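# Press the gauge pin on the magnet-marked post

## Task

The checking fixture has four posts, and one of them has a yellow magnet on it. Drive that post's gauge pin fully in and keep it fully in for at least one second; it may spring back out afterwards. Do not touch or move the other three pins, and do not move the magnet.

## Robot and tools

Robot: two UR20-type arms, left_arm and right_arm, each with a Robotiq 2F-85 two-finger gripper and a wrist camera (cam_left_wrist, cam_right_wrist, both 896x504). In the scene frame the origin is at table height midway between the arms, +z is up, +x points out over the table, and left_arm sits on the +y side. The arm names do not match image sides. Actual bases: left_arm at (+0.060, +0.928, 0), right_arm at (-0.064, -0.817, 0), each turned slightly about z.

Frames: hand positions, orientations, velocities and targets in results are given in each arm's own base frame. Motion offsets are along the axes of that arm's current Hand target. On the gripper, +z points along the fingers and the fingers close along y. end_effector_position is the spot between the pads when they are shut; the fingertips reach about 19 mm past it when closed and about 6 mm past it when open. A block sticks out roughly 10 cm toward the gripper's +x.

The 18-number row: one flat list that covers both arms, every value between -1 and 1. Left arm first: dx, dy, dz, rx, ry, rz, then gripper position, force_limit, speed. The right arm follows with the same nine. dx to rz are an offset, not a pose. They are measured from the Hand target the arm had when the action or move began, along that target's own axes. 1.0 equals 0.6 m of travel or 180 degrees of turn. rx, ry, rz form a single rotation vector. Sending the same offset again moves the arm further, and six zeros re-send the present Hand target. Gripper position is absolute: +1 is fully open (85 mm), about -0.8 brings the pads together, and -1 closes until blocked. force_limit and speed are also absolute settings in [-1, 1]; both start at +1. Speed -1 is about 20 mm/s and +1 about 150 mm/s. To leave a gripper unchanged, repeat the numbers you last sent for it, because 0 is a real command.

Tools:
- execute_actions(actions, cameras): actions is a list of actions, each a list of up to 15 rows at 1/30 s per row. A short action repeats its last row. Every row in an action counts from that action's starting Hand target. An empty list returns state plus images. cameras takes names, ["all"] or [].
- move(target, speed, blend, stop_force, zero, blocking, cameras): straight-line motion toward one 18-number row, or a list of up to 15 rows, all counted from the same starting Hand targets. speed is in m/s (0.002 to 4.2, default 0.25). blend is the corner rounding in metres. stop_force (6 to 120 N, shared by both arms) ends an arm's path when its wrist sensor feels that much push against the motion. zero (default true) re-zeroes the sensor first. blocking=false returns early and cannot be combined with stop_force. Paths do not avoid obstacles, and a fast move hits hard.
- wait(seconds 0 to 10): the arms hold their last command.
- stop(): brakes a running move.
- zoom_image(camera, region [x0,y0,x1,y1] in pixels, at most 504 by 504): a closer look at that camera's latest image.
- zero_wrist_force(arm): re-zeroes that arm's wrist sensor.
- read_manual(section): licence texts only.
- finished_scene(scene): ends the current scene, given its number.

Results: each arm's end_effector_position (m), quaternion and velocities; Hand target, which is the commanded pose after the 32-degree orientation clip and is the reference for the next offsets; joint positions and torques; Wrist force and Wrist torque in the gripper's axes, where a push on a surface reads as force into the arm, plus a line showing the peak since the last report; gripper position_measured in counts (3 open, 230 pads touching) and object_status (0 moving, 2 stopped on something while closing, 3 at the commanded position). move adds a line such as done, off_target, held or fault, and lists the limits that acted. "within noise" means the arm is still. The gripper often settles a little short of its Hand target, and the next command asks for that target again.

Suggested order: look with the cameras and find the post with the yellow magnet and its pin. Bring one gripper above that pin with the fingers pointing down, keeping away from the other pins and from the magnet. Descend slowly with a modest stop_force, then press the pin fully in with a small further offset and hold it for over a second, for example with a wait. Then move back out without stop_force.

Avoid: hard or fast contact. Stopping a target far past a firm contact is risky, because an external force near 150 N, or too much joint torque, freezes the arm for 10 s. Also avoid collisions between the two arms, paths that pass close to an arm's own base, and knocking the magnet or other pins. Nothing may fall off the table. Overloaded or stretched arms heat their motors, and an OVER-TEMPERATURE FAULT locks that arm.

Each tool is called after "Call:" by a JSON object that holds its "api" and its "payload".

## Session

Call:
{"api": "execute_actions", "payload": {"actions": []}}

Scene clock: 0.00 s.
left_arm: end_effector_position=(+1.6020, +0.5513, +0.3701) position_measured=3 object_status=3 end_effector_quat_wxyz=(-0.049, +0.940, +0.190, +0.279) | right_arm: end_effector_position=(+0.4481, +0.4679, +0.3319) position_measured=3 object_status=3 end_effector_quat_wxyz=(-0.272, +0.502, +0.649, +0.503)
Joint positions: left_arm=[0.193 -0.686 0.985 -2.439 -1.472 -3.319] | right_arm=[4.007 -1.969 -2.772 1.193 2.076 2.519]
Joint velocities: within noise
Joint torques (N m): no reading
Motor temperatures (°C): left_arm=[24 35 26 39 34 34] | right_arm=[28 36 36 37 34 38]
Wrist force (N): no reading
Wrist torque (N m): no reading
Wrist force, peak (N): no reading
Hand target: left_arm +1.6020, +0.5513, +0.3701; -0.049, +0.940, +0.190, +0.279 | right_arm +0.4481, +0.4679, +0.3319; -0.272, +0.502, +0.649, +0.503
Tool commands: left_gripper/position=+1.0 left_gripper/force_limit=+1.0 left_gripper/speed=+1.0 right_gripper/position=+1.0 right_gripper/force_limit=+1.0 right_gripper/speed=+1.0
camera_calibration:
cam_left_wrist: T_world_to_cam=[[0.359759, -0.933045, -0.000644322, -0.0546982], [-0.905937, -0.349141, -0.239538, 1.75183], [0.223274, 0.0867594, -0.970887, 0.0836019], [0, 0, 0, 1]] pos_world=[1.58806, 0.553346, 0.500761]
cam_right_wrist: T_world_to_cam=[[0.936397, -0.0141338, 0.350658, -0.517198], [0.256442, -0.654562, -0.711187, 0.443258], [0.239579, 0.755877, -0.609305, -0.132345], [0, 0, 0, 1]] pos_world=[0.40234, 0.382866, 0.41596]

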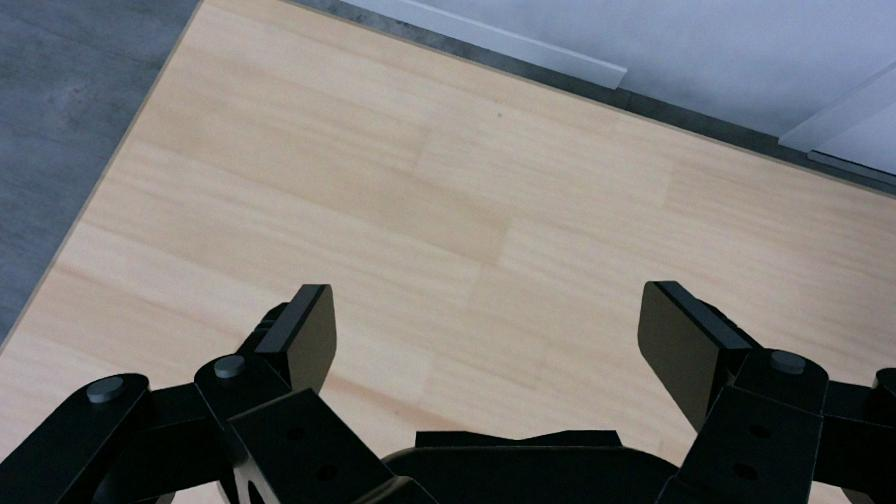

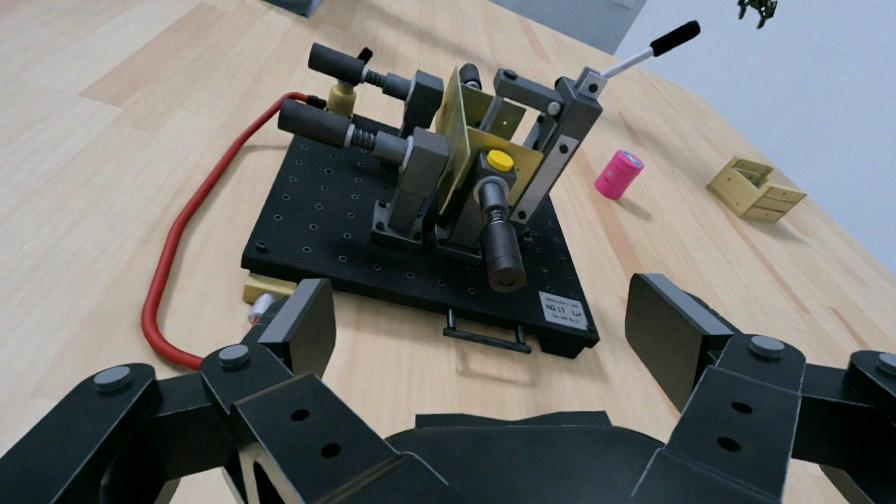

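Call:
{"api": "move", "payload": {"target": [0,0,0,0,0,0,1,1,1,-0.293,0.080,0.285,0.027,0.121,0.122,-1,-1,0], "cameras": ["cam_right_wrist"]}}

Scene clock: 2.43 s.
left_arm: end_effector_position=(+1.6020, +0.5513, +0.3701) position_measured=3 object_status=3 end_effector_quat_wxyz=(-0.049, +0.940, +0.190, +0.279) | right_arm: end_effector_position=(+0.5135, +0.5116, +0.2339) position_measured=232 object_status=3 end_effector_quat_wxyz=(-0.387, +0.507, +0.583, +0.502)
Joint positions: left_arm=[0.193 -0.686 0.985 -2.439 -1.472 -3.319] | right_arm=[3.886 -2.334 -2.588 1.51 2.32 2.757]
Joint torques (N m): left_arm=[1.27 -270.45 -105.76 -11.3 0.36 -0.61] | right_arm=[23.29 157.87 -24.91 3.11 -2.18 -6.9]
Wrist force (N): left_arm=[0.5 -0.2 0.0] | right_arm=[-1.0 -0.4 -1.0]
Wrist torque (N m): left_arm=[-0.03 -0.08 0.00] | right_arm=[-0.32 0.38 -0.02]
Wrist force, peak (N): left_arm=[0.6 -0.5 -0.3] | right_arm=[-15.4 5.5 8.9]
Hand target: left_arm +1.6020, +0.5513, +0.3701; -0.049, +0.940, +0.190, +0.279 | right_arm +0.5135, +0.5116, +0.2340; -0.387, +0.507, +0.584, +0.502 (not the last commanded pose)
Off the commanded pose: left_arm 0.000 m, 0 deg | right_arm 0.124 m, 16 deg.
move: held (right_arm; a check stopped the path); limits=held
pose unreachable (right arm): on one or more control steps of this call, first in action 0 (counted from 0), this arm could not follow its commanded pose, so it was not sent that pose on those steps. It may still have moved: this result reports where it is.
cause: moving toward the commanded pose would bring two parts of the arm too close to each other (its gripper and another part of the arm, with joints 4 (wrist 1) to 6 (wrist 3) between them, 15 mm apart when it was first held).
camera_calibration:
cam_right_wrist: T_world_to_cam=[[0.986566, -0.0176904, 0.162402, -0.523277], [0.131326, -0.505394, -0.852837, 0.406394], [0.0971641, 0.862707, -0.496281, -0.248611], [0, 0, 0, 1]] pos_world=[0.487033, 0.410611, 0.308188]
Images, in order (width x height): cam_right_wrist 896x504.

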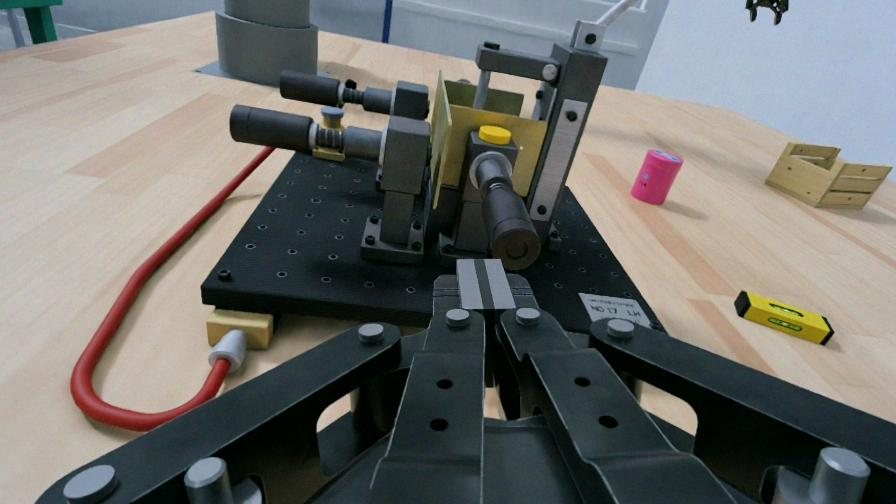

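Call:
{"api": "zoom_image", "payload": {"camera": "cam_right_wrist", "region": [420, 100, 600, 280]}}

Scaled by 2.800 from the camera's 896x504 image, which has a finer 1280x720 frame.

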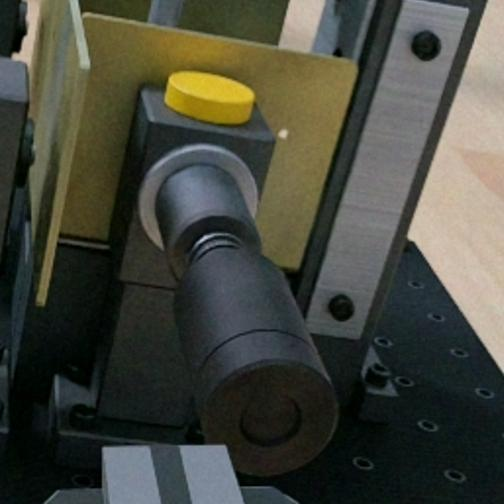

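Call:
{"api": "move", "payload": {"target": [[0,0,0,0,0,0,1,1,1,-0.08,0.05,0.2,0,0,0,-1,-1,0],[0,0,0,0,0,0,1,1,1,-0.108,0.067,0.267,0.034,0.069,0,-1,-1,0]], "blend": 0.03, "cameras": ["cam_right_wrist"]}}

Scene clock: 4.93 s.
left_arm: end_effector_position=(+1.6020, +0.5513, +0.3701) position_measured=3 object_status=3 end_effector_quat_wxyz=(-0.049, +0.940, +0.190, +0.279) | right_arm: end_effector_position=(+0.5627, +0.6269, +0.1638) position_measured=232 object_status=3 end_effector_quat_wxyz=(-0.413, +0.485, +0.579, +0.509)
Joint positions: left_arm=[0.193 -0.686 0.985 -2.439 -1.472 -3.319] | right_arm=[3.951 -2.465 -2.392 1.523 2.308 2.82]
Joint torques (N m): left_arm=[-2.08 -270.9 -104.18 -11.3 0.54 -1.01] | right_arm=[-0.63 153.67 0.26 7.53 2.66 0.38]
Wrist force (N): left_arm=[0.3 -0.1 -0.2] | right_arm=[1.4 -1.9 0.4]
Wrist torque (N m): left_arm=[-0.01 -0.05 0.00] | right_arm=[-0.50 0.00 0.01]
Wrist force, peak (N): left_arm=[0.6 -0.2 -0.2] | right_arm=[-19.3 7.7 8.4]
Hand target: left_arm +1.6020, +0.5513, +0.3701; -0.049, +0.940, +0.190, +0.279 | right_arm +0.5627, +0.6269, +0.1638; -0.413, +0.485, +0.579, +0.509 (not the last commanded pose)
Tool commands: left_gripper/position=+1.0 left_gripper/force_limit=+1.0 left_gripper/speed=+1.0 right_gripper/position=-1.0 right_gripper/force_limit=-1.0 right_gripper/speed=+0.003922
Off the commanded pose: left_arm 0.000 m, 0 deg | right_arm 0.034 m, 10 deg.
FORCE FAULT: contact force on the right arm reached its limit, and that arm stopped. The contact can be on any part of that arm, not only on its tool. That arm's remaining commands of this call were not run. That arm is still stopped at the end of this call. That arm stays stopped for about 10 more seconds. Until then a move that you send moves the other arm only, and its call returns only when the move has ended. Once the stop has ended, the next robot result says so. If the stop ends while you think or write, that arm runs what you send next, counted from a new Hand target: where the arm stands when the stop ends. While its stop runs, that arm takes no new command, but its gripper still runs the gripper command that each later call begins with. Until it ends, the stop uses up actions while you think or wait. An arm that is not stopped still takes commands.
move: fault (right_arm); path passed 1 of 2 targets
camera_calibration:
cam_right_wrist: T_world_to_cam=[[0.987285, 0.015598, 0.158193, -0.579017], [0.148126, -0.451379, -0.879952, 0.359522], [0.0576793, 0.892196, -0.44795, -0.391923], [0, 0, 0, 1]] pos_world=[0.541006, 0.520984, 0.232396]
Images, in order (width x height): cam_right_wrist 896x504.

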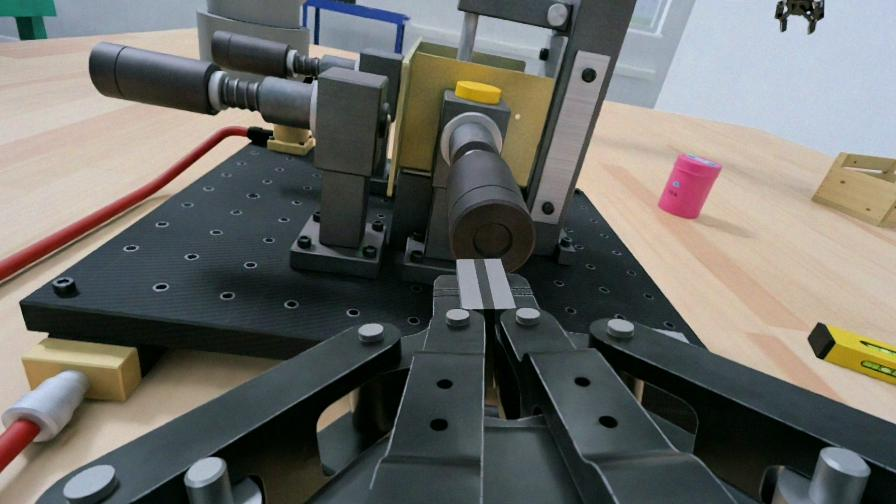

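Call:
{"api": "wait", "payload": {"seconds": 9}}

Call:
{"api": "wait", "payload": {"seconds": 0.5}}

Scene clock: 15.10 s.
left_arm: end_effector_position=(+1.6020, +0.5513, +0.3701) position_measured=3 object_status=3 end_effector_quat_wxyz=(-0.049, +0.940, +0.190, +0.279) | right_arm: end_effector_position=(+0.5627, +0.6269, +0.1638) position_measured=232 object_status=3 end_effector_quat_wxyz=(-0.413, +0.485, +0.579, +0.509)
Joint positions: left_arm=[0.193 -0.686 0.985 -2.439 -1.472 -3.319] | right_arm=[3.951 -2.465 -2.392 1.523 2.308 2.82]
Joint torques (N m): left_arm=[-2.43 -274.45 -103.27 -11.61 1.08 -0.44] | right_arm=[-0.28 161.73 -1.4 6.76 2.46 -0.31]
Wrist force (N): left_arm=[-0.1 -0.2 0.1] | right_arm=[1.6 -1.8 0.5]
Wrist torque (N m): left_arm=[-0.02 0.01 0.00] | right_arm=[-0.47 -0.04 0.01]
Wrist force, peak (N): left_arm=[0.6 -0.3 -0.3] | right_arm=[1.7 -2.1 0.6]
Hand target: left_arm +1.6020, +0.5513, +0.3701; -0.049, +0.940, +0.190, +0.279 | right_arm +0.5627, +0.6269, +0.1638; -0.413, +0.485, +0.579, +0.509 (not the last commanded pose)
Tool commands: left_gripper/position=+1.0 left_gripper/force_limit=+1.0 left_gripper/speed=+1.0 right_gripper/position=-1.0 right_gripper/force_limit=-1.0 right_gripper/speed=+0.003922
Off the commanded pose: left_arm 0.000 m, 0 deg | right_arm 0.034 m, 10 deg.
FORCE FAULT, CONTINUED: the right arm's stop, for the force fault that an earlier result reported, is over. The rest of the stop counts as 19 of the actions that you can send in this scene. That arm's target is now where it stood when the stop ended, not its last command. That arm accepts commands again.
wait: 9.00 s; at rest from the start

Scene clock: 15.60 s.
left_arm: end_effector_position=(+1.6020, +0.5513, +0.3701) position_measured=3 object_status=3 end_effector_quat_wxyz=(-0.049, +0.940, +0.190, +0.279) | right_arm: end_effector_position=(+0.5627, +0.6269, +0.1638) position_measured=232 object_status=3 end_effector_quat_wxyz=(-0.413, +0.485, +0.579, +0.509)
Joint positions: left_arm=[0.193 -0.686 0.985 -2.439 -1.472 -3.319] | right_arm=[3.951 -2.465 -2.392 1.523 2.308 2.82]
Joint torques (N m): left_arm=[-0.32 -274.22 -102.54 -11.11 1.08 -0.96] | right_arm=[2.2 160.57 -7.36 6.17 1.17 -0.75]
Wrist force (N): left_arm=[0.1 0.0 0.0] | right_arm=[1.6 -1.8 0.7]
Wrist torque (N m): left_arm=[-0.01 -0.03 0.00] | right_arm=[-0.49 -0.04 0.01]
Wrist force, peak (N): left_arm=[0.4 -0.2 -0.3] | right_arm=[1.7 -1.9 0.6]
Hand target: left_arm +1.6020, +0.5513, +0.3701; -0.049, +0.940, +0.190, +0.279 | right_arm +0.5627, +0.6269, +0.1638; -0.413, +0.485, +0.579, +0.509 (not the last commanded pose)
Tool commands: left_gripper/position=+1.0 left_gripper/force_limit=+1.0 left_gripper/speed=+1.0 right_gripper/position=-1.0 right_gripper/force_limit=-1.0 right_gripper/speed=+0.003922
Off the commanded pose: left_arm 0.000 m, 0 deg | right_arm 0.034 m, 10 deg.
wait: 0.50 s; at rest by 0.17 s

Call:
{"api": "move", "payload": {"target": [[0,0,0,0,0,0,1,1,1,0.163,0.033,-0.087,0,0,0,-1,-1,0],[0,0,0,0,0,0,1,1,1,0.133,0.047,-0.048,0.032,-0.176,0.055,-1,-1,0],[0,0,0,0,0,0,1,1,1,-0.022,0.017,0.050,0.032,-0.176,0.055,-1,-1,0]], "blend": 0.02, "cameras": ["cam_right_wrist"]}}

Scene clock: 18.90 s.
left_arm: end_effector_position=(+1.6020, +0.5513, +0.3701) position_measured=3 object_status=3 end_effector_quat_wxyz=(-0.049, +0.940, +0.190, +0.279) | right_arm: end_effector_position=(+0.5757, +0.6548, +0.1487) position_measured=232 object_status=3 end_effector_quat_wxyz=(-0.305, +0.632, +0.651, +0.291)
Joint positions: left_arm=[0.193 -0.686 0.985 -2.439 -1.472 -3.319] | right_arm=[4.026 -2.104 -2.441 0.558 2.102 2.631]
Joint torques (N m): left_arm=[3.38 -274.38 -99.44 -11.28 0.74 -1.04] | right_arm=[18.54 99.65 46.4 15.24 -2.4 5.65]
Wrist force (N): left_arm=[0.5 -0.3 0.1] | right_arm=[0.1 0.2 1.3]
Wrist torque (N m): left_arm=[-0.05 -0.09 0.00] | right_arm=[0.27 0.26 -0.54]
Wrist force, peak (N): left_arm=[0.6 0.1 -0.2] | right_arm=[3.8 1.0 -1.8]
Hand target: left_arm +1.6020, +0.5513, +0.3701; -0.049, +0.940, +0.190, +0.279 | right_arm +0.5757, +0.6549, +0.1486; -0.305, +0.632, +0.651, +0.291
Off the commanded pose: left_arm 0.000 m, 0 deg | right_arm 0.000 m, 0 deg.
move: done
camera_calibration:
cam_right_wrist: T_world_to_cam=[[0.999214, 0.0194876, -0.0345293, -0.570618], [-0.00116508, -0.856069, -0.516861, 0.653924], [-0.0396318, 0.516495, -0.855373, -0.0616663], [0, 0, 0, 1]] pos_world=[0.568487, 0.602774, 0.265537]
Images, in order (width x height): cam_right_wrist 896x504.

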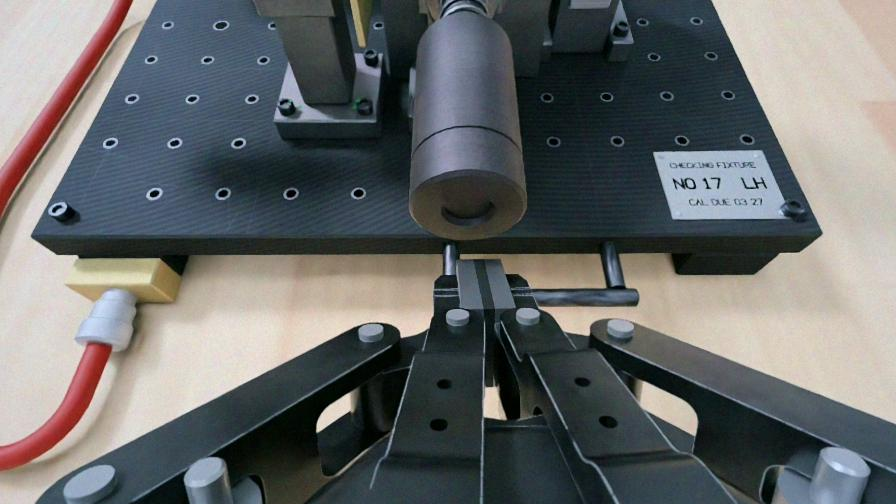

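Call:
{"api": "move", "payload": {"target": [[0,0,0,0,0,0,1,1,1,0.0087,-0.0062,0.0104,0,0,0,-1,-1,0],[0,0,0,0,0,0,1,1,1,0.074,-0.008,0.0905,0,0,0,-1,-1,0]], "stop_force": 45, "speed": 0.015, "cameras": ["cam_right_wrist"]}}

Scene clock: 22.83 s.
left_arm: end_effector_position=(+1.6020, +0.5513, +0.3701) position_measured=3 object_status=3 end_effector_quat_wxyz=(-0.049, +0.940, +0.190, +0.279) | right_arm: end_effector_position=(+0.5707, +0.6820, +0.1483) position_measured=232 object_status=3 end_effector_quat_wxyz=(-0.305, +0.632, +0.651, +0.291)
Joint positions: left_arm=[0.193 -0.686 0.985 -2.439 -1.472 -3.319] | right_arm=[4.056 -2.111 -2.422 0.56 2.082 2.657]
Joint torques (N m): left_arm=[0.29 -274.02 -103.98 -11.07 1.8 -1.12] | right_arm=[9.25 158.26 37.46 15.53 11.35 -6.67]
Wrist force (N): left_arm=[0.3 0.0 0.0] | right_arm=[-23.9 2.3 -28.8]
Wrist torque (N m): left_arm=[-0.01 -0.05 -0.01] | right_arm=[0.25 0.32 -0.26]
Wrist force, peak (N): left_arm=[0.5 -0.1 -0.5] | right_arm=[-45.8 -0.3 -82.0]
Hand target: left_arm +1.6020, +0.5513, +0.3701; -0.049, +0.940, +0.190, +0.279 | right_arm +0.5707, +0.6820, +0.1483; -0.305, +0.632, +0.651, +0.291 (not the last commanded pose)
Off the commanded pose: left_arm 0.000 m, 0 deg | right_arm 0.043 m, 0 deg.
move: contact (right_arm); path passed 1 of 2 targets
camera_calibration:
cam_right_wrist: T_world_to_cam=[[0.999214, 0.019485, -0.0345292, -0.566168], [-0.00116519, -0.856095, -0.516818, 0.67695], [-0.0396305, 0.516452, -0.855399, -0.0763073], [0, 0, 0, 1]] pos_world=[0.563487, 0.629974, 0.265037]
Images, in order (width x height): cam_right_wrist 896x504.

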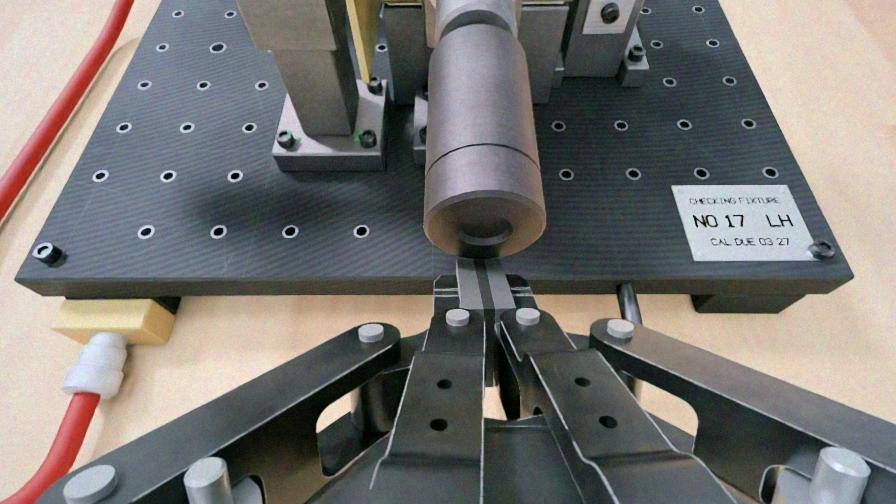

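Call:
{"api": "zoom_image", "payload": {"camera": "cam_right_wrist", "region": [400, 0, 580, 120]}}

Scaled by 2.800 from the camera's 896x504 image, which has a finer 1280x720 frame.

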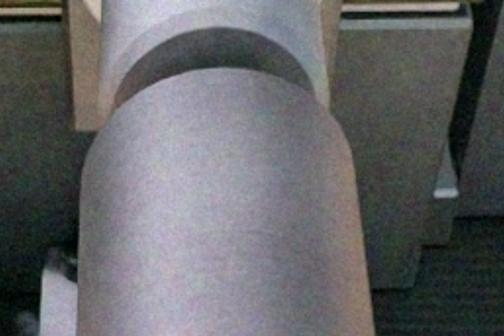

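Call:
{"api": "move", "payload": {"target": [0,0,0,0,0,0,1,1,1,0.0129,0.0006,0.0153,0,0,0,-1,-1,0], "stop_force": 25, "speed": 0.005, "cameras": ["cam_right_wrist"]}}

Call:
{"api": "zoom_image", "payload": {"camera": "cam_right_wrist", "region": [400, 0, 580, 120]}}

Scene clock: 24.67 s.
left_arm: end_effector_position=(+1.6020, +0.5513, +0.3701) position_measured=3 object_status=3 end_effector_quat_wxyz=(-0.049, +0.940, +0.190, +0.279) | right_arm: end_effector_position=(+0.5707, +0.6823, +0.1483) position_measured=232 object_status=3 end_effector_quat_wxyz=(-0.305, +0.632, +0.651, +0.291)
Joint positions: left_arm=[0.193 -0.686 0.985 -2.439 -1.472 -3.319] | right_arm=[4.057 -2.111 -2.422 0.56 2.082 2.657]
Joint torques (N m): left_arm=[1.12 -275.37 -102.06 -11.06 2.33 -0.55] | right_arm=[22.39 141.91 55.07 15.27 14.4 -7.2]
Wrist force (N): left_arm=[0.4 -0.1 0.2] | right_arm=[-41.9 3.4 -51.8]
Wrist torque (N m): left_arm=[-0.02 -0.07 0.00] | right_arm=[0.24 0.28 -0.26]
Wrist force, peak (N): left_arm=[0.7 -0.2 0.0] | right_arm=[-46.6 2.5 -57.3]
Hand target: left_arm +1.6020, +0.5513, +0.3701; -0.049, +0.940, +0.190, +0.279 | right_arm +0.5707, +0.6822, +0.1483; -0.305, +0.632, +0.651, +0.291 (not the last commanded pose)
Off the commanded pose: left_arm 0.000 m, 0 deg | right_arm 0.012 m, 0 deg.
move: contact (right_arm)
camera_calibration:
cam_right_wrist: T_world_to_cam=[[0.999214, 0.0195714, -0.0344788, -0.566238], [-0.00106523, -0.856094, -0.516819, 0.677202], [-0.039632, 0.51645, -0.8554, -0.0763742], [0, 0, 0, 1]] pos_world=[0.563488, 0.630274, 0.265137]
Images, in order (width x height): cam_right_wrist 896x504.

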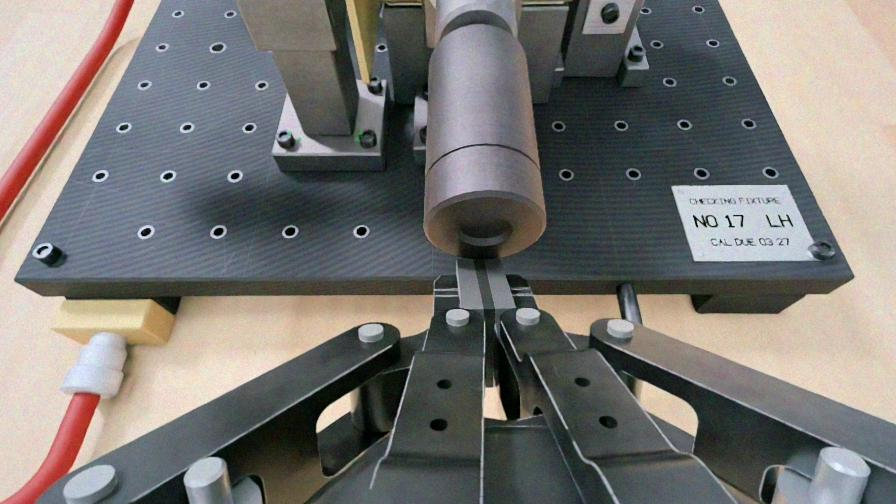

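Scaled by 2.800 from the camera's 896x504 image, which has a finer 1280x720 frame.

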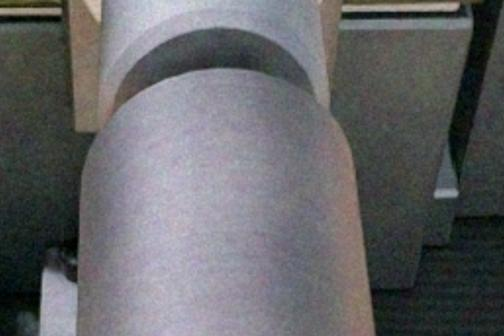

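Call:
{"api": "wait", "payload": {"seconds": 0.8}}

Call:
{"api": "move", "payload": {"target": [0,0,0,0,0,0,1,1,1,-0.032,-0.001,-0.038,0,0,0,-1,-1,0], "speed": 0.04, "cameras": ["cam_right_wrist"]}}

Scene clock: 25.67 s.
left_arm: end_effector_position=(+1.6020, +0.5513, +0.3701) position_measured=3 object_status=3 end_effector_quat_wxyz=(-0.049, +0.940, +0.190, +0.279) | right_arm: end_effector_position=(+0.5707, +0.6822, +0.1483) position_measured=232 object_status=3 end_effector_quat_wxyz=(-0.305, +0.632, +0.651, +0.291)
Joint positions: left_arm=[0.193 -0.686 0.985 -2.439 -1.472 -3.319] | right_arm=[4.057 -2.111 -2.422 0.56 2.082 2.657]
Joint torques (N m): left_arm=[1.44 -275.25 -102.38 -11.4 0.74 -0.34] | right_arm=[25.08 144.8 54.26 17.97 14.87 -6.42]
Wrist force (N): left_arm=[0.5 0.1 0.1] | right_arm=[-40.5 3.6 -50.3]
Wrist torque (N m): left_arm=[0.03 -0.09 0.00] | right_arm=[0.20 0.34 -0.25]
Wrist force, peak (N): left_arm=[0.2 -0.5 -0.3] | right_arm=[-42.0 3.2 -51.4]
Hand target: left_arm +1.6020, +0.5513, +0.3701; -0.049, +0.940, +0.190, +0.279 | right_arm +0.5707, +0.6822, +0.1483; -0.305, +0.632, +0.651, +0.291 (not the last commanded pose)
Tool commands: left_gripper/position=+1.0 left_gripper/force_limit=+1.0 left_gripper/speed=+1.0 right_gripper/position=-1.0 right_gripper/force_limit=-1.0 right_gripper/speed=+0.0
Off the commanded pose: left_arm 0.000 m, 0 deg | right_arm 0.012 m, 0 deg.
wait: 0.80 s; at rest from the start

Scene clock: 26.73 s.
left_arm: end_effector_position=(+1.6020, +0.5513, +0.3701) position_measured=3 object_status=3 end_effector_quat_wxyz=(-0.049, +0.940, +0.190, +0.279) | right_arm: end_effector_position=(+0.5711, +0.6526, +0.1483) position_measured=232 object_status=3 end_effector_quat_wxyz=(-0.305, +0.632, +0.651, +0.291)
Joint positions: left_arm=[0.193 -0.686 0.985 -2.439 -1.472 -3.319] | right_arm=[4.029 -2.103 -2.448 0.566 2.1 2.634]
Joint torques (N m): left_arm=[0.08 -273.57 -101.47 -11.6 1.52 0.02] | right_arm=[-26.47 162.11 10.75 15.92 5.49 -7.19]
Wrist force (N): left_arm=[0.3 0.0 -0.2] | right_arm=[-0.5 -0.3 1.3]
Wrist torque (N m): left_arm=[0.00 -0.05 0.00] | right_arm=[0.18 0.36 -0.14]
Wrist force, peak (N): left_arm=[0.5 -0.3 0.0] | right_arm=[-39.7 3.5 -50.2]
Hand target: left_arm +1.6020, +0.5513, +0.3701; -0.049, +0.940, +0.190, +0.279 | right_arm +0.5711, +0.6524, +0.1483; -0.305, +0.632, +0.651, +0.291
Off the commanded pose: left_arm 0.000 m, 0 deg | right_arm 0.000 m, 0 deg.
move: done
camera_calibration:
cam_right_wrist: T_world_to_cam=[[0.999218, 0.0195218, -0.0343921, -0.566052], [-0.00106285, -0.856094, -0.516819, 0.651775], [-0.0395321, 0.516452, -0.855403, -0.0610763], [0, 0, 0, 1]] pos_world=[0.563888, 0.600574, 0.265137]
Images, in order (width x height): cam_right_wrist 896x504.

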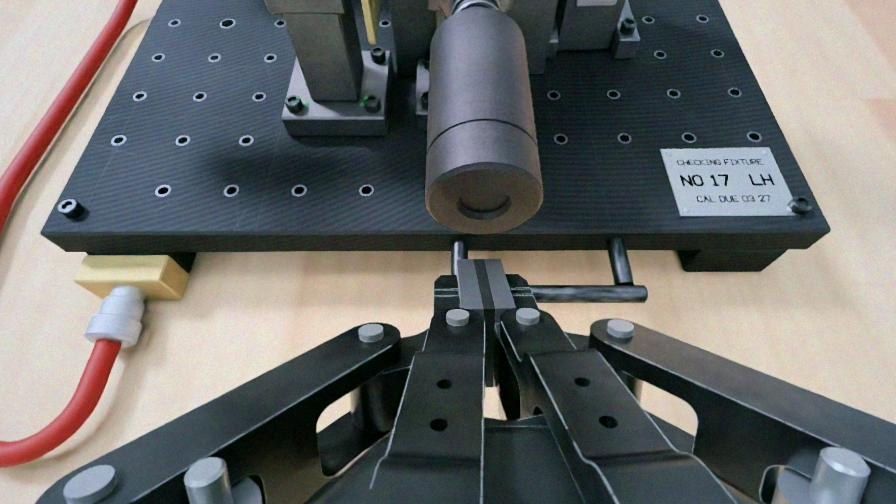

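Call:
{"api": "finished_scene", "payload": {"scene": 2}}

The scene is finished: the task was done.


## Next scene

The same job, from a new start.

Call:
{"api": "execute_actions", "payload": {"actions": []}}

Scene clock: 0.00 s.
left_arm: end_effector_position=(+0.3071, -0.4220, +0.1602) position_measured=3 object_status=3 end_effector_quat_wxyz=(+0.066, +0.956, -0.074, +0.275) | right_arm: end_effector_position=(+0.4900, -0.3027, +0.2369) position_measured=3 object_status=3 end_effector_quat_wxyz=(+0.548, -0.467, -0.511, -0.471)
Joint positions: left_arm=[-1.763 -1.739 2.857 -2.766 -1.003 1.555] | right_arm=[2.511 -2.074 -2.06 -2.212 2.389 -0.015]
Joint velocities: within noise
Joint torques (N m): no reading
Motor temperatures (°C): left_arm=[24 35 26 38 34 33] | right_arm=[28 35 35 36 33 38]
Wrist force (N): no reading
Wrist torque (N m): no reading
Wrist force, peak (N): no reading
Hand target: left_arm +0.3071, -0.4220, +0.1602; +0.066, +0.956, -0.074, +0.275 | right_arm +0.4900, -0.3027, +0.2369; +0.548, -0.467, -0.511, -0.471
Tool commands: left_gripper/position=+1.0 left_gripper/force_limit=+1.0 left_gripper/speed=+1.0 right_gripper/position=+1.0 right_gripper/force_limit=+1.0 right_gripper/speed=+1.0
camera_calibration:
cam_left_wrist: T_world_to_cam=[[-0.204299, -0.976285, 0.0716159, -0.353754], [-0.955218, 0.182823, -0.232669, 0.427195], [0.214058, -0.115943, -0.969916, 0.170568], [0, 0, 0, 1]] pos_world=[0.299281, -0.40369, 0.290166]
cam_right_wrist: T_world_to_cam=[[0.98966, 0.130322, -0.059914, -0.419077], [-0.0206188, -0.284112, -0.958569, 0.167032], [-0.141945, 0.949893, -0.278487, 0.549542], [0, 0, 0, 1]] pos_world=[0.496192, -0.419935, 0.288044]

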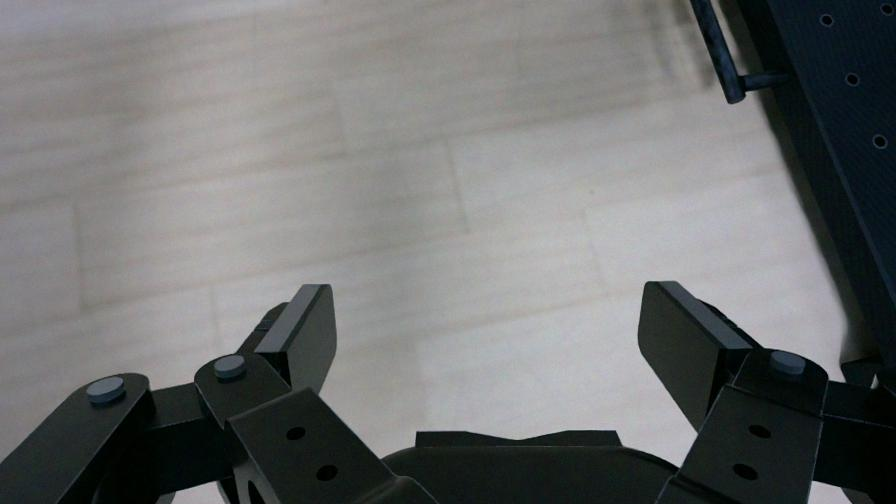

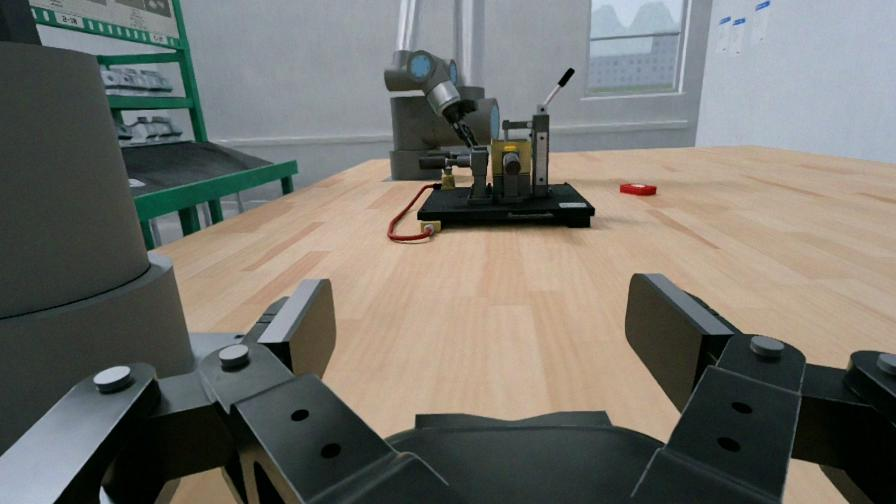

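Call:
{"api": "zoom_image", "payload": {"camera": "cam_right_wrist", "region": [400, 100, 610, 240]}}

Scaled by 2.400 from the camera's 896x504 image, which has a finer 1280x720 frame.

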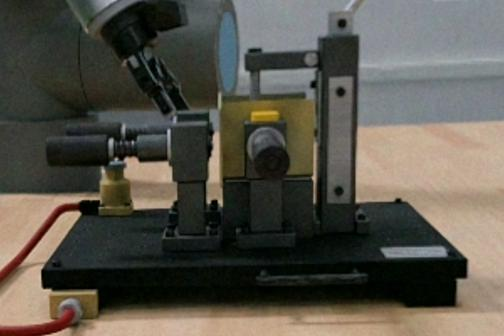

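Call:
{"api": "move", "payload": {"target": [0,0,0,0,0,0,1,1,1,-0.055,0.137,0.99,0,0,0,-1,-1,0], "speed": 0.45, "cameras": ["cam_right_wrist"]}}

Call:
{"api": "zoom_image", "payload": {"camera": "cam_right_wrist", "region": [330, 50, 690, 290]}}

Scene clock: 3.70 s.
left_arm: end_effector_position=(+0.3071, -0.4220, +0.1602) position_measured=3 object_status=3 end_effector_quat_wxyz=(+0.066, +0.956, -0.074, +0.275) | right_arm: end_effector_position=(+0.4989, +0.2977, +0.2269) position_measured=232 object_status=3 end_effector_quat_wxyz=(+0.547, -0.467, -0.511, -0.470)
Joint positions: left_arm=[-1.763 -1.739 2.857 -2.766 -1.003 1.555] | right_arm=[3.456 -1.86 -2.543 -1.666 3.339 0.24]
Joint torques (N m): left_arm=[4.2 -9.12 -52.68 -9.79 3.25 -0.82] | right_arm=[20.58 70.71 19.79 8.59 5.21 5.59]
Wrist force (N): left_arm=[-0.2 0.2 -0.2] | right_arm=[-0.4 -0.8 0.7]
Wrist torque (N m): left_arm=[0.04 0.04 0.00] | right_arm=[-0.03 -0.01 -0.36]
Wrist force, peak (N): left_arm=[0.3 0.3 -0.4] | right_arm=[0.8 0.8 5.5]
Hand target: left_arm +0.3071, -0.4220, +0.1602; +0.066, +0.956, -0.074, +0.275 | right_arm +0.4989, +0.2977, +0.2268; +0.548, -0.467, -0.511, -0.471
Off the commanded pose: left_arm 0.000 m, 0 deg | right_arm 0.000 m, 0 deg.
move: done
camera_calibration:
cam_right_wrist: T_world_to_cam=[[0.98969, 0.130109, -0.0598854, -0.506622], [-0.0205172, -0.285013, -0.958304, 0.328368], [-0.141752, 0.949652, -0.279405, -0.0221719], [0, 0, 0, 1]] pos_world=[0.504993, 0.180561, 0.278143]
Images, in order (width x height): cam_right_wrist 896x504.

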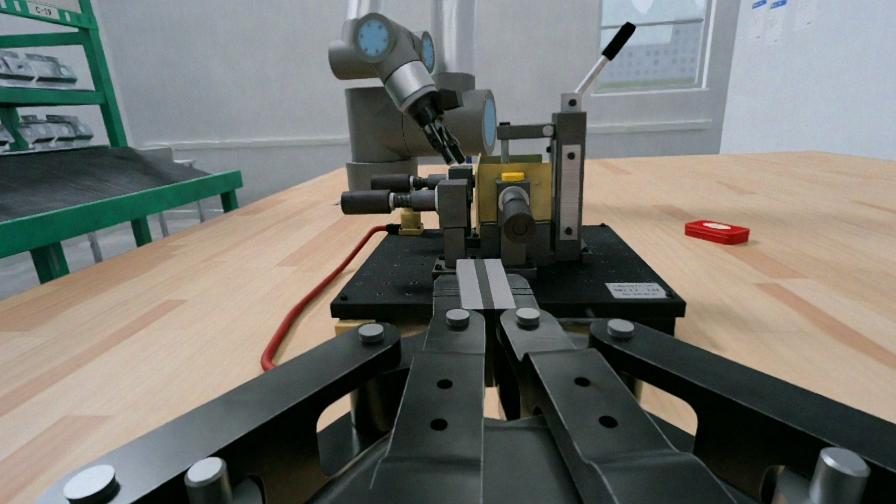

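Scaled by 1.400 from the camera's 896x504 image, which has a finer 1280x720 frame.

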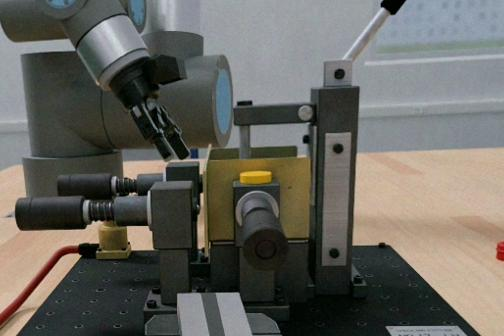

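Call:
{"api": "move", "payload": {"target": [0,0,0,0,0,0,1,1,1,-0.161,0.105,0.582,0,0,0,-1,-1,0], "speed": 0.3, "cameras": ["cam_right_wrist"]}}

Scene clock: 6.10 s.
left_arm: end_effector_position=(+0.3071, -0.4220, +0.1602) position_measured=3 object_status=3 end_effector_quat_wxyz=(+0.066, +0.956, -0.074, +0.275) | right_arm: end_effector_position=(+0.5138, +0.6482, +0.1443) position_measured=232 object_status=3 end_effector_quat_wxyz=(+0.548, -0.467, -0.511, -0.469)
Joint positions: left_arm=[-1.763 -1.739 2.857 -2.766 -1.003 1.555] | right_arm=[3.977 -2.067 -2.389 -1.763 3.855 0.079]
Joint torques (N m): left_arm=[-1.33 -7.97 -54.62 -9.41 3.33 -1.05] | right_arm=[10.08 126.17 40.17 5.32 2.85 -0.67]
Wrist force (N): left_arm=[-0.2 0.0 0.0] | right_arm=[0.5 -2.5 -10.3]
Wrist torque (N m): left_arm=[-0.01 0.03 0.00] | right_arm=[-0.19 -0.18 0.02]
Wrist force, peak (N): left_arm=[0.4 0.1 -0.4] | right_arm=[32.3 -10.1 -162.4]
Hand target: left_arm +0.3071, -0.4220, +0.1602; +0.066, +0.956, -0.074, +0.275 | right_arm +0.5138, +0.6482, +0.1443; +0.548, -0.467, -0.511, -0.469 (not the last commanded pose)
Tool commands: left_gripper/position=+1.0 left_gripper/force_limit=+1.0 left_gripper/speed=+1.0 right_gripper/position=-1.0 right_gripper/force_limit=-1.0 right_gripper/speed=+0.003922
Off the commanded pose: left_arm 0.000 m, 0 deg | right_arm 0.008 m, 0 deg.
FORCE FAULT: contact force on the right arm reached its limit, and that arm stopped. The contact can be on any part of that arm, not only on its tool. That arm's remaining commands of this call were not run. That arm is still stopped at the end of this call. That arm stays stopped for about 10 more seconds. Until then a move that you send moves the other arm only, and its call returns only when the move has ended. Once the stop has ended, the next robot result says so. If the stop ends while you think or write, that arm runs what you send next, counted from a new Hand target: where the arm stands when the stop ends. While its stop runs, that arm takes no new command, but its gripper still runs the gripper command that each later call begins with. Until it ends, the stop uses up actions while you think or wait. An arm that is not stopped still takes commands.
move: fault (right_arm)
camera_calibration:
cam_right_wrist: T_world_to_cam=[[0.989292, 0.132537, -0.0611158, -0.573148], [-0.0209568, -0.28541, -0.958176, 0.349837], [-0.144437, 0.949197, -0.279576, -0.374264], [0, 0, 0, 1]] pos_world=[0.520285, 0.53106, 0.195542]
Images, in order (width x height): cam_right_wrist 896x504.

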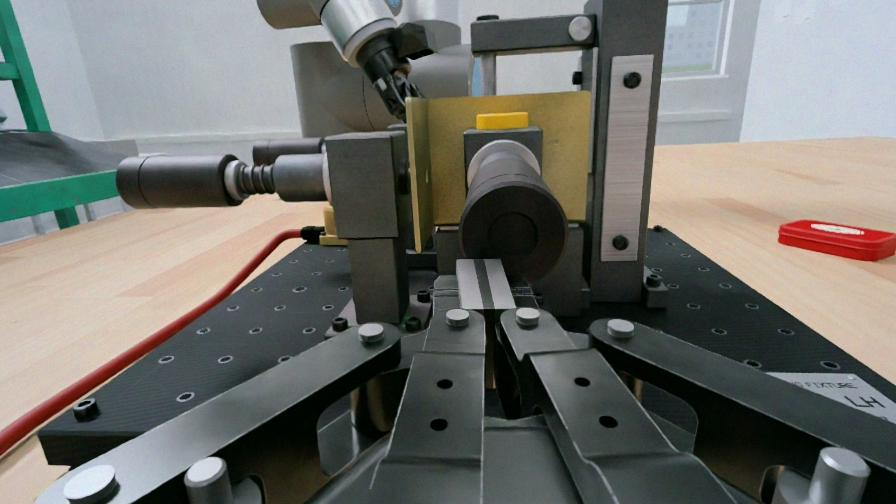

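Call:
{"api": "wait", "payload": {"seconds": 9.6}}

Call:
{"api": "move", "payload": {"target": [[0,0,0,0,0,0,1,1,1,0.002,-0.007,-0.06,0,0,0,-1,-1,0],[0,0,0,0,0,0,1,1,1,0.028,0.007,-0.06,0,0,0,-1,-1,0]], "blend": 0.005, "speed": 0.05, "cameras": ["cam_right_wrist"]}}

Scene clock: 16.13 s.
left_arm: end_effector_position=(+0.3071, -0.4220, +0.1602) position_measured=3 object_status=3 end_effector_quat_wxyz=(+0.066, +0.956, -0.074, +0.275) | right_arm: end_effector_position=(+0.5138, +0.6482, +0.1443) position_measured=232 object_status=3 end_effector_quat_wxyz=(+0.548, -0.467, -0.511, -0.469)
Joint positions: left_arm=[-1.763 -1.739 2.857 -2.766 -1.003 1.555] | right_arm=[3.977 -2.067 -2.389 -1.763 3.855 0.079]
Joint torques (N m): left_arm=[1.34 -9.48 -55.46 -10.36 3.45 -1.55] | right_arm=[6.36 122.36 39.68 5.22 2.82 -0.83]
Wrist force (N): left_arm=[-0.2 -0.2 0.1] | right_arm=[0.3 -3.2 -10.5]
Wrist torque (N m): left_arm=[-0.04 0.04 0.00] | right_arm=[-0.32 -0.09 0.02]
Wrist force, peak (N): left_arm=[0.5 0.1 -0.3] | right_arm=[0.1 -3.5 -10.8]
Hand target: left_arm +0.3071, -0.4220, +0.1602; +0.066, +0.956, -0.074, +0.275 | right_arm +0.5138, +0.6482, +0.1443; +0.548, -0.467, -0.511, -0.469 (not the last commanded pose)
Tool commands: left_gripper/position=+1.0 left_gripper/force_limit=+1.0 left_gripper/speed=+1.0 right_gripper/position=-1.0 right_gripper/force_limit=-1.0 right_gripper/speed=+0.003922
Off the commanded pose: left_arm 0.000 m, 0 deg | right_arm 0.008 m, 0 deg.
FORCE FAULT, CONTINUED: the right arm's stop, for the force fault that an earlier result reported, is over. The rest of the stop counts as 20 of the actions that you can send in this scene. During its stop the right arm's controller moved it back a little. That arm's target is now where it stood when the stop ended, not its last command. That arm accepts commands again.
wait: 9.60 s; at rest from the start

Scene clock: 17.63 s.
left_arm: end_effector_position=(+0.3071, -0.4220, +0.1602) position_measured=3 object_status=3 end_effector_quat_wxyz=(+0.066, +0.956, -0.074, +0.275) | right_arm: end_effector_position=(+0.5229, +0.6124, +0.1594) position_measured=232 object_status=3 end_effector_quat_wxyz=(+0.548, -0.467, -0.511, -0.469)
Joint positions: left_arm=[-1.763 -1.739 2.857 -2.766 -1.003 1.555] | right_arm=[3.925 -2.038 -2.4 -1.777 3.803 0.085]
Joint torques (N m): left_arm=[-1.26 -11.34 -57.44 -9.95 2.84 -0.6] | right_arm=[-20.17 149.49 40.05 -0.52 -3.55 1.25]
Wrist force (N): left_arm=[-0.2 0.0 -0.1] | right_arm=[0.3 -1.0 0.8]
Wrist torque (N m): left_arm=[-0.01 0.04 0.00] | right_arm=[-0.17 -0.08 -0.33]
Wrist force, peak (N): left_arm=[-0.2 0.3 -0.5] | right_arm=[0.7 -3.2 -10.3]
Hand target: left_arm +0.3071, -0.4220, +0.1602; +0.066, +0.956, -0.074, +0.275 | right_arm +0.5230, +0.6124, +0.1594; +0.548, -0.467, -0.511, -0.469
Off the commanded pose: left_arm 0.000 m, 0 deg | right_arm 0.000 m, 0 deg.
move: done
camera_calibration:
cam_right_wrist: T_world_to_cam=[[0.98929, 0.132507, -0.0612105, -0.576434], [-0.0210553, -0.285421, -0.958171, 0.354306], [-0.144435, 0.949198, -0.279574, -0.334653], [0, 0, 0, 1]] pos_world=[0.529385, 0.49516, 0.210642]
Images, in order (width x height): cam_right_wrist 896x504.

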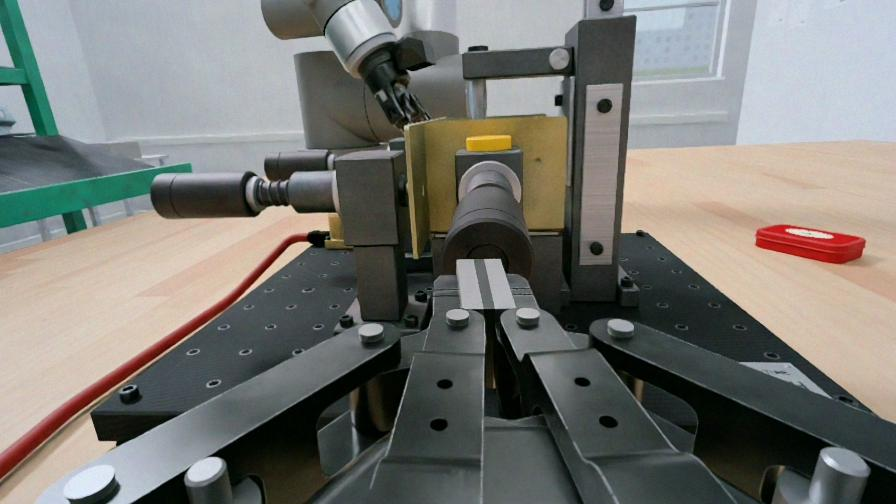

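Call:
{"api": "move", "payload": {"target": [0,0,0,0,0,0,1,1,1,-0.005,0.014,0.132,0,0,0,-1,-1,0], "stop_force": 50, "speed": 0.015}}

Call:
{"api": "move", "payload": {"target": [0,0,0,0,0,0,1,1,1,-0.001,0.003,0.025,0,0,0,-1,-1,0], "stop_force": 25, "speed": 0.005, "cameras": ["cam_right_wrist"]}}

Scene clock: 23.30 s.
left_arm: end_effector_position=(+0.3071, -0.4220, +0.1602) position_measured=3 object_status=3 end_effector_quat_wxyz=(+0.066, +0.956, -0.074, +0.275) | right_arm: end_effector_position=(+0.5223, +0.6500, +0.1594) position_measured=232 object_status=3 end_effector_quat_wxyz=(+0.548, -0.467, -0.511, -0.469)
Joint positions: left_arm=[-1.763 -1.739 2.857 -2.766 -1.003 1.555] | right_arm=[3.969 -2.047 -2.375 -1.797 3.847 0.08]
Joint torques (N m): left_arm=[1.5 -8.96 -56.93 -9.58 2.73 -1.12] | right_arm=[4.87 144.98 49.27 14.26 -2.05 3.22]
Wrist force (N): left_arm=[-0.1 -0.1 0.0] | right_arm=[6.3 -6.0 -46.7]
Wrist torque (N m): left_arm=[-0.01 0.03 0.00] | right_arm=[-0.34 -0.33 0.09]
Wrist force, peak (N): left_arm=[-0.7 0.3 -0.1] | right_arm=[30.5 -5.4 -117.7]
Hand target: left_arm +0.3071, -0.4220, +0.1602; +0.066, +0.956, -0.074, +0.275 | right_arm +0.5223, +0.6500, +0.1594; +0.548, -0.467, -0.511, -0.469 (not the last commanded pose)
Off the commanded pose: left_arm 0.000 m, 0 deg | right_arm 0.042 m, 0 deg.
move: contact (right_arm)

Scene clock: 24.30 s.
left_arm: end_effector_position=(+0.3071, -0.4220, +0.1602) position_measured=3 object_status=3 end_effector_quat_wxyz=(+0.066, +0.956, -0.074, +0.275) | right_arm: end_effector_position=(+0.5222, +0.6502, +0.1594) position_measured=232 object_status=3 end_effector_quat_wxyz=(+0.548, -0.467, -0.511, -0.469)
Joint positions: left_arm=[-1.763 -1.739 2.857 -2.766 -1.003 1.555] | right_arm=[3.969 -2.047 -2.375 -1.798 3.847 0.08]
Joint torques (N m): left_arm=[-2.26 -8.72 -57.2 -9.23 2.94 -1.48] | right_arm=[28.79 144.33 65.54 13.82 -4.01 3.15]
Wrist force (N): left_arm=[0.2 -0.2 0.0] | right_arm=[11.4 -2.3 -75.5]
Wrist torque (N m): left_arm=[-0.04 -0.02 0.00] | right_arm=[-0.52 -0.32 0.05]
Wrist force, peak (N): left_arm=[0.1 -0.2 -0.4] | right_arm=[11.3 -3.3 -87.6]
Hand target: left_arm +0.3071, -0.4220, +0.1602; +0.066, +0.956, -0.074, +0.275 | right_arm +0.5222, +0.6502, +0.1594; +0.548, -0.467, -0.511, -0.469 (not the last commanded pose)
Off the commanded pose: left_arm 0.000 m, 0 deg | right_arm 0.015 m, 0 deg.
move: contact (right_arm)
camera_calibration:
cam_right_wrist: T_world_to_cam=[[0.989292, 0.132537, -0.0611158, -0.580795], [-0.0209568, -0.28541, -0.958176, 0.365148], [-0.144437, 0.949197, -0.279576, -0.370699], [0, 0, 0, 1]] pos_world=[0.528685, 0.53306, 0.210742]
Images, in order (width x height): cam_right_wrist 896x504.

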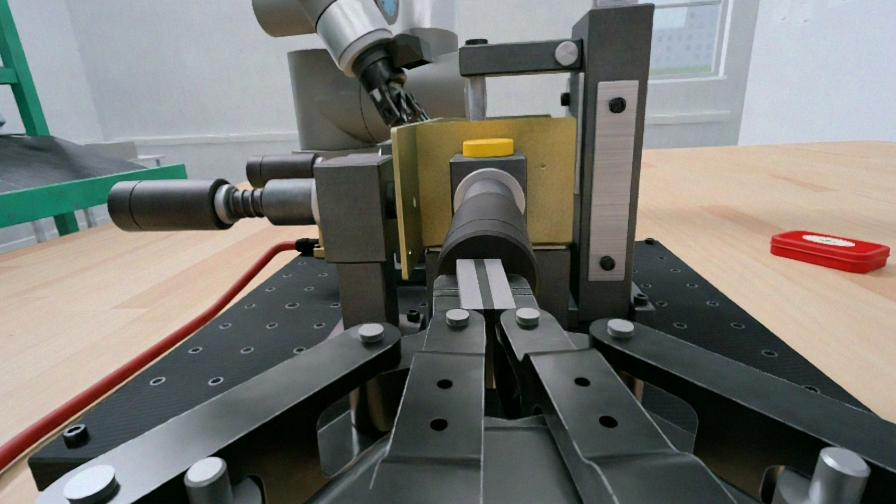

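Call:
{"api": "wait", "payload": {"seconds": 0.9}}

Call:
{"api": "move", "payload": {"target": [0,0,0,0,0,0,1,1,1,0.002,-0.007,-0.06,0,0,0,-1,-1,0], "speed": 0.05}}

Call:
{"api": "finished_scene", "payload": {"scene": 3}}

Scene clock: 25.37 s.
left_arm: end_effector_position=(+0.3071, -0.4220, +0.1602) position_measured=3 object_status=3 end_effector_quat_wxyz=(+0.066, +0.956, -0.074, +0.275) | right_arm: end_effector_position=(+0.5222, +0.6502, +0.1594) position_measured=232 object_status=3 end_effector_quat_wxyz=(+0.548, -0.467, -0.511, -0.469)
Joint positions: left_arm=[-1.763 -1.739 2.857 -2.766 -1.003 1.555] | right_arm=[3.969 -2.047 -2.375 -1.798 3.847 0.08]
Joint torques (N m): left_arm=[1.39 -9.7 -54.52 -10.31 3.06 -0.63] | right_arm=[27.54 140.3 64.15 14.97 -3.37 2.58]
Wrist force (N): left_arm=[-0.2 0.0 0.1] | right_arm=[10.8 -2.3 -73.8]
Wrist torque (N m): left_arm=[0.00 0.04 0.00] | right_arm=[-0.45 -0.33 0.05]
Wrist force, peak (N): left_arm=[0.4 0.1 -0.3] | right_arm=[11.6 -2.4 -75.3]
Hand target: left_arm +0.3071, -0.4220, +0.1602; +0.066, +0.956, -0.074, +0.275 | right_arm +0.5222, +0.6502, +0.1594; +0.548, -0.467, -0.511, -0.469 (not the last commanded pose)
Tool commands: left_gripper/position=+1.0 left_gripper/force_limit=+1.0 left_gripper/speed=+1.0 right_gripper/position=-1.0 right_gripper/force_limit=-1.0 right_gripper/speed=+0.0
Off the commanded pose: left_arm 0.000 m, 0 deg | right_arm 0.015 m, 0 deg.
wait: 0.90 s; at rest from the start

Scene clock: 26.47 s.
left_arm: end_effector_position=(+0.3071, -0.4220, +0.1602) position_measured=3 object_status=3 end_effector_quat_wxyz=(+0.066, +0.956, -0.074, +0.275) | right_arm: end_effector_position=(+0.5225, +0.6141, +0.1593) position_measured=232 object_status=3 end_effector_quat_wxyz=(+0.548, -0.467, -0.511, -0.469)
Joint positions: left_arm=[-1.763 -1.739 2.857 -2.766 -1.003 1.555] | right_arm=[3.928 -2.039 -2.4 -1.777 3.806 0.085]
Joint torques (N m): left_arm=[3.13 -15.91 -55.66 -10.18 3.04 -1.97] | right_arm=[-23.85 146.88 15.9 9.49 -4.98 5.49]
Wrist force (N): left_arm=[0.0 0.3 -0.2] | right_arm=[0.4 -0.9 0.4]
Wrist torque (N m): left_arm=[0.05 0.01 0.00] | right_arm=[-0.14 -0.10 -0.33]
Wrist force, peak (N): left_arm=[0.0 0.3 -0.4] | right_arm=[10.9 -2.5 -73.5]
Hand target: left_arm +0.3071, -0.4220, +0.1602; +0.066, +0.956, -0.074, +0.275 | right_arm +0.5225, +0.6139, +0.1593; +0.548, -0.467, -0.511, -0.469
Off the commanded pose: left_arm 0.000 m, 0 deg | right_arm 0.000 m, 0 deg.
move: done

The scene is finished: the task was done.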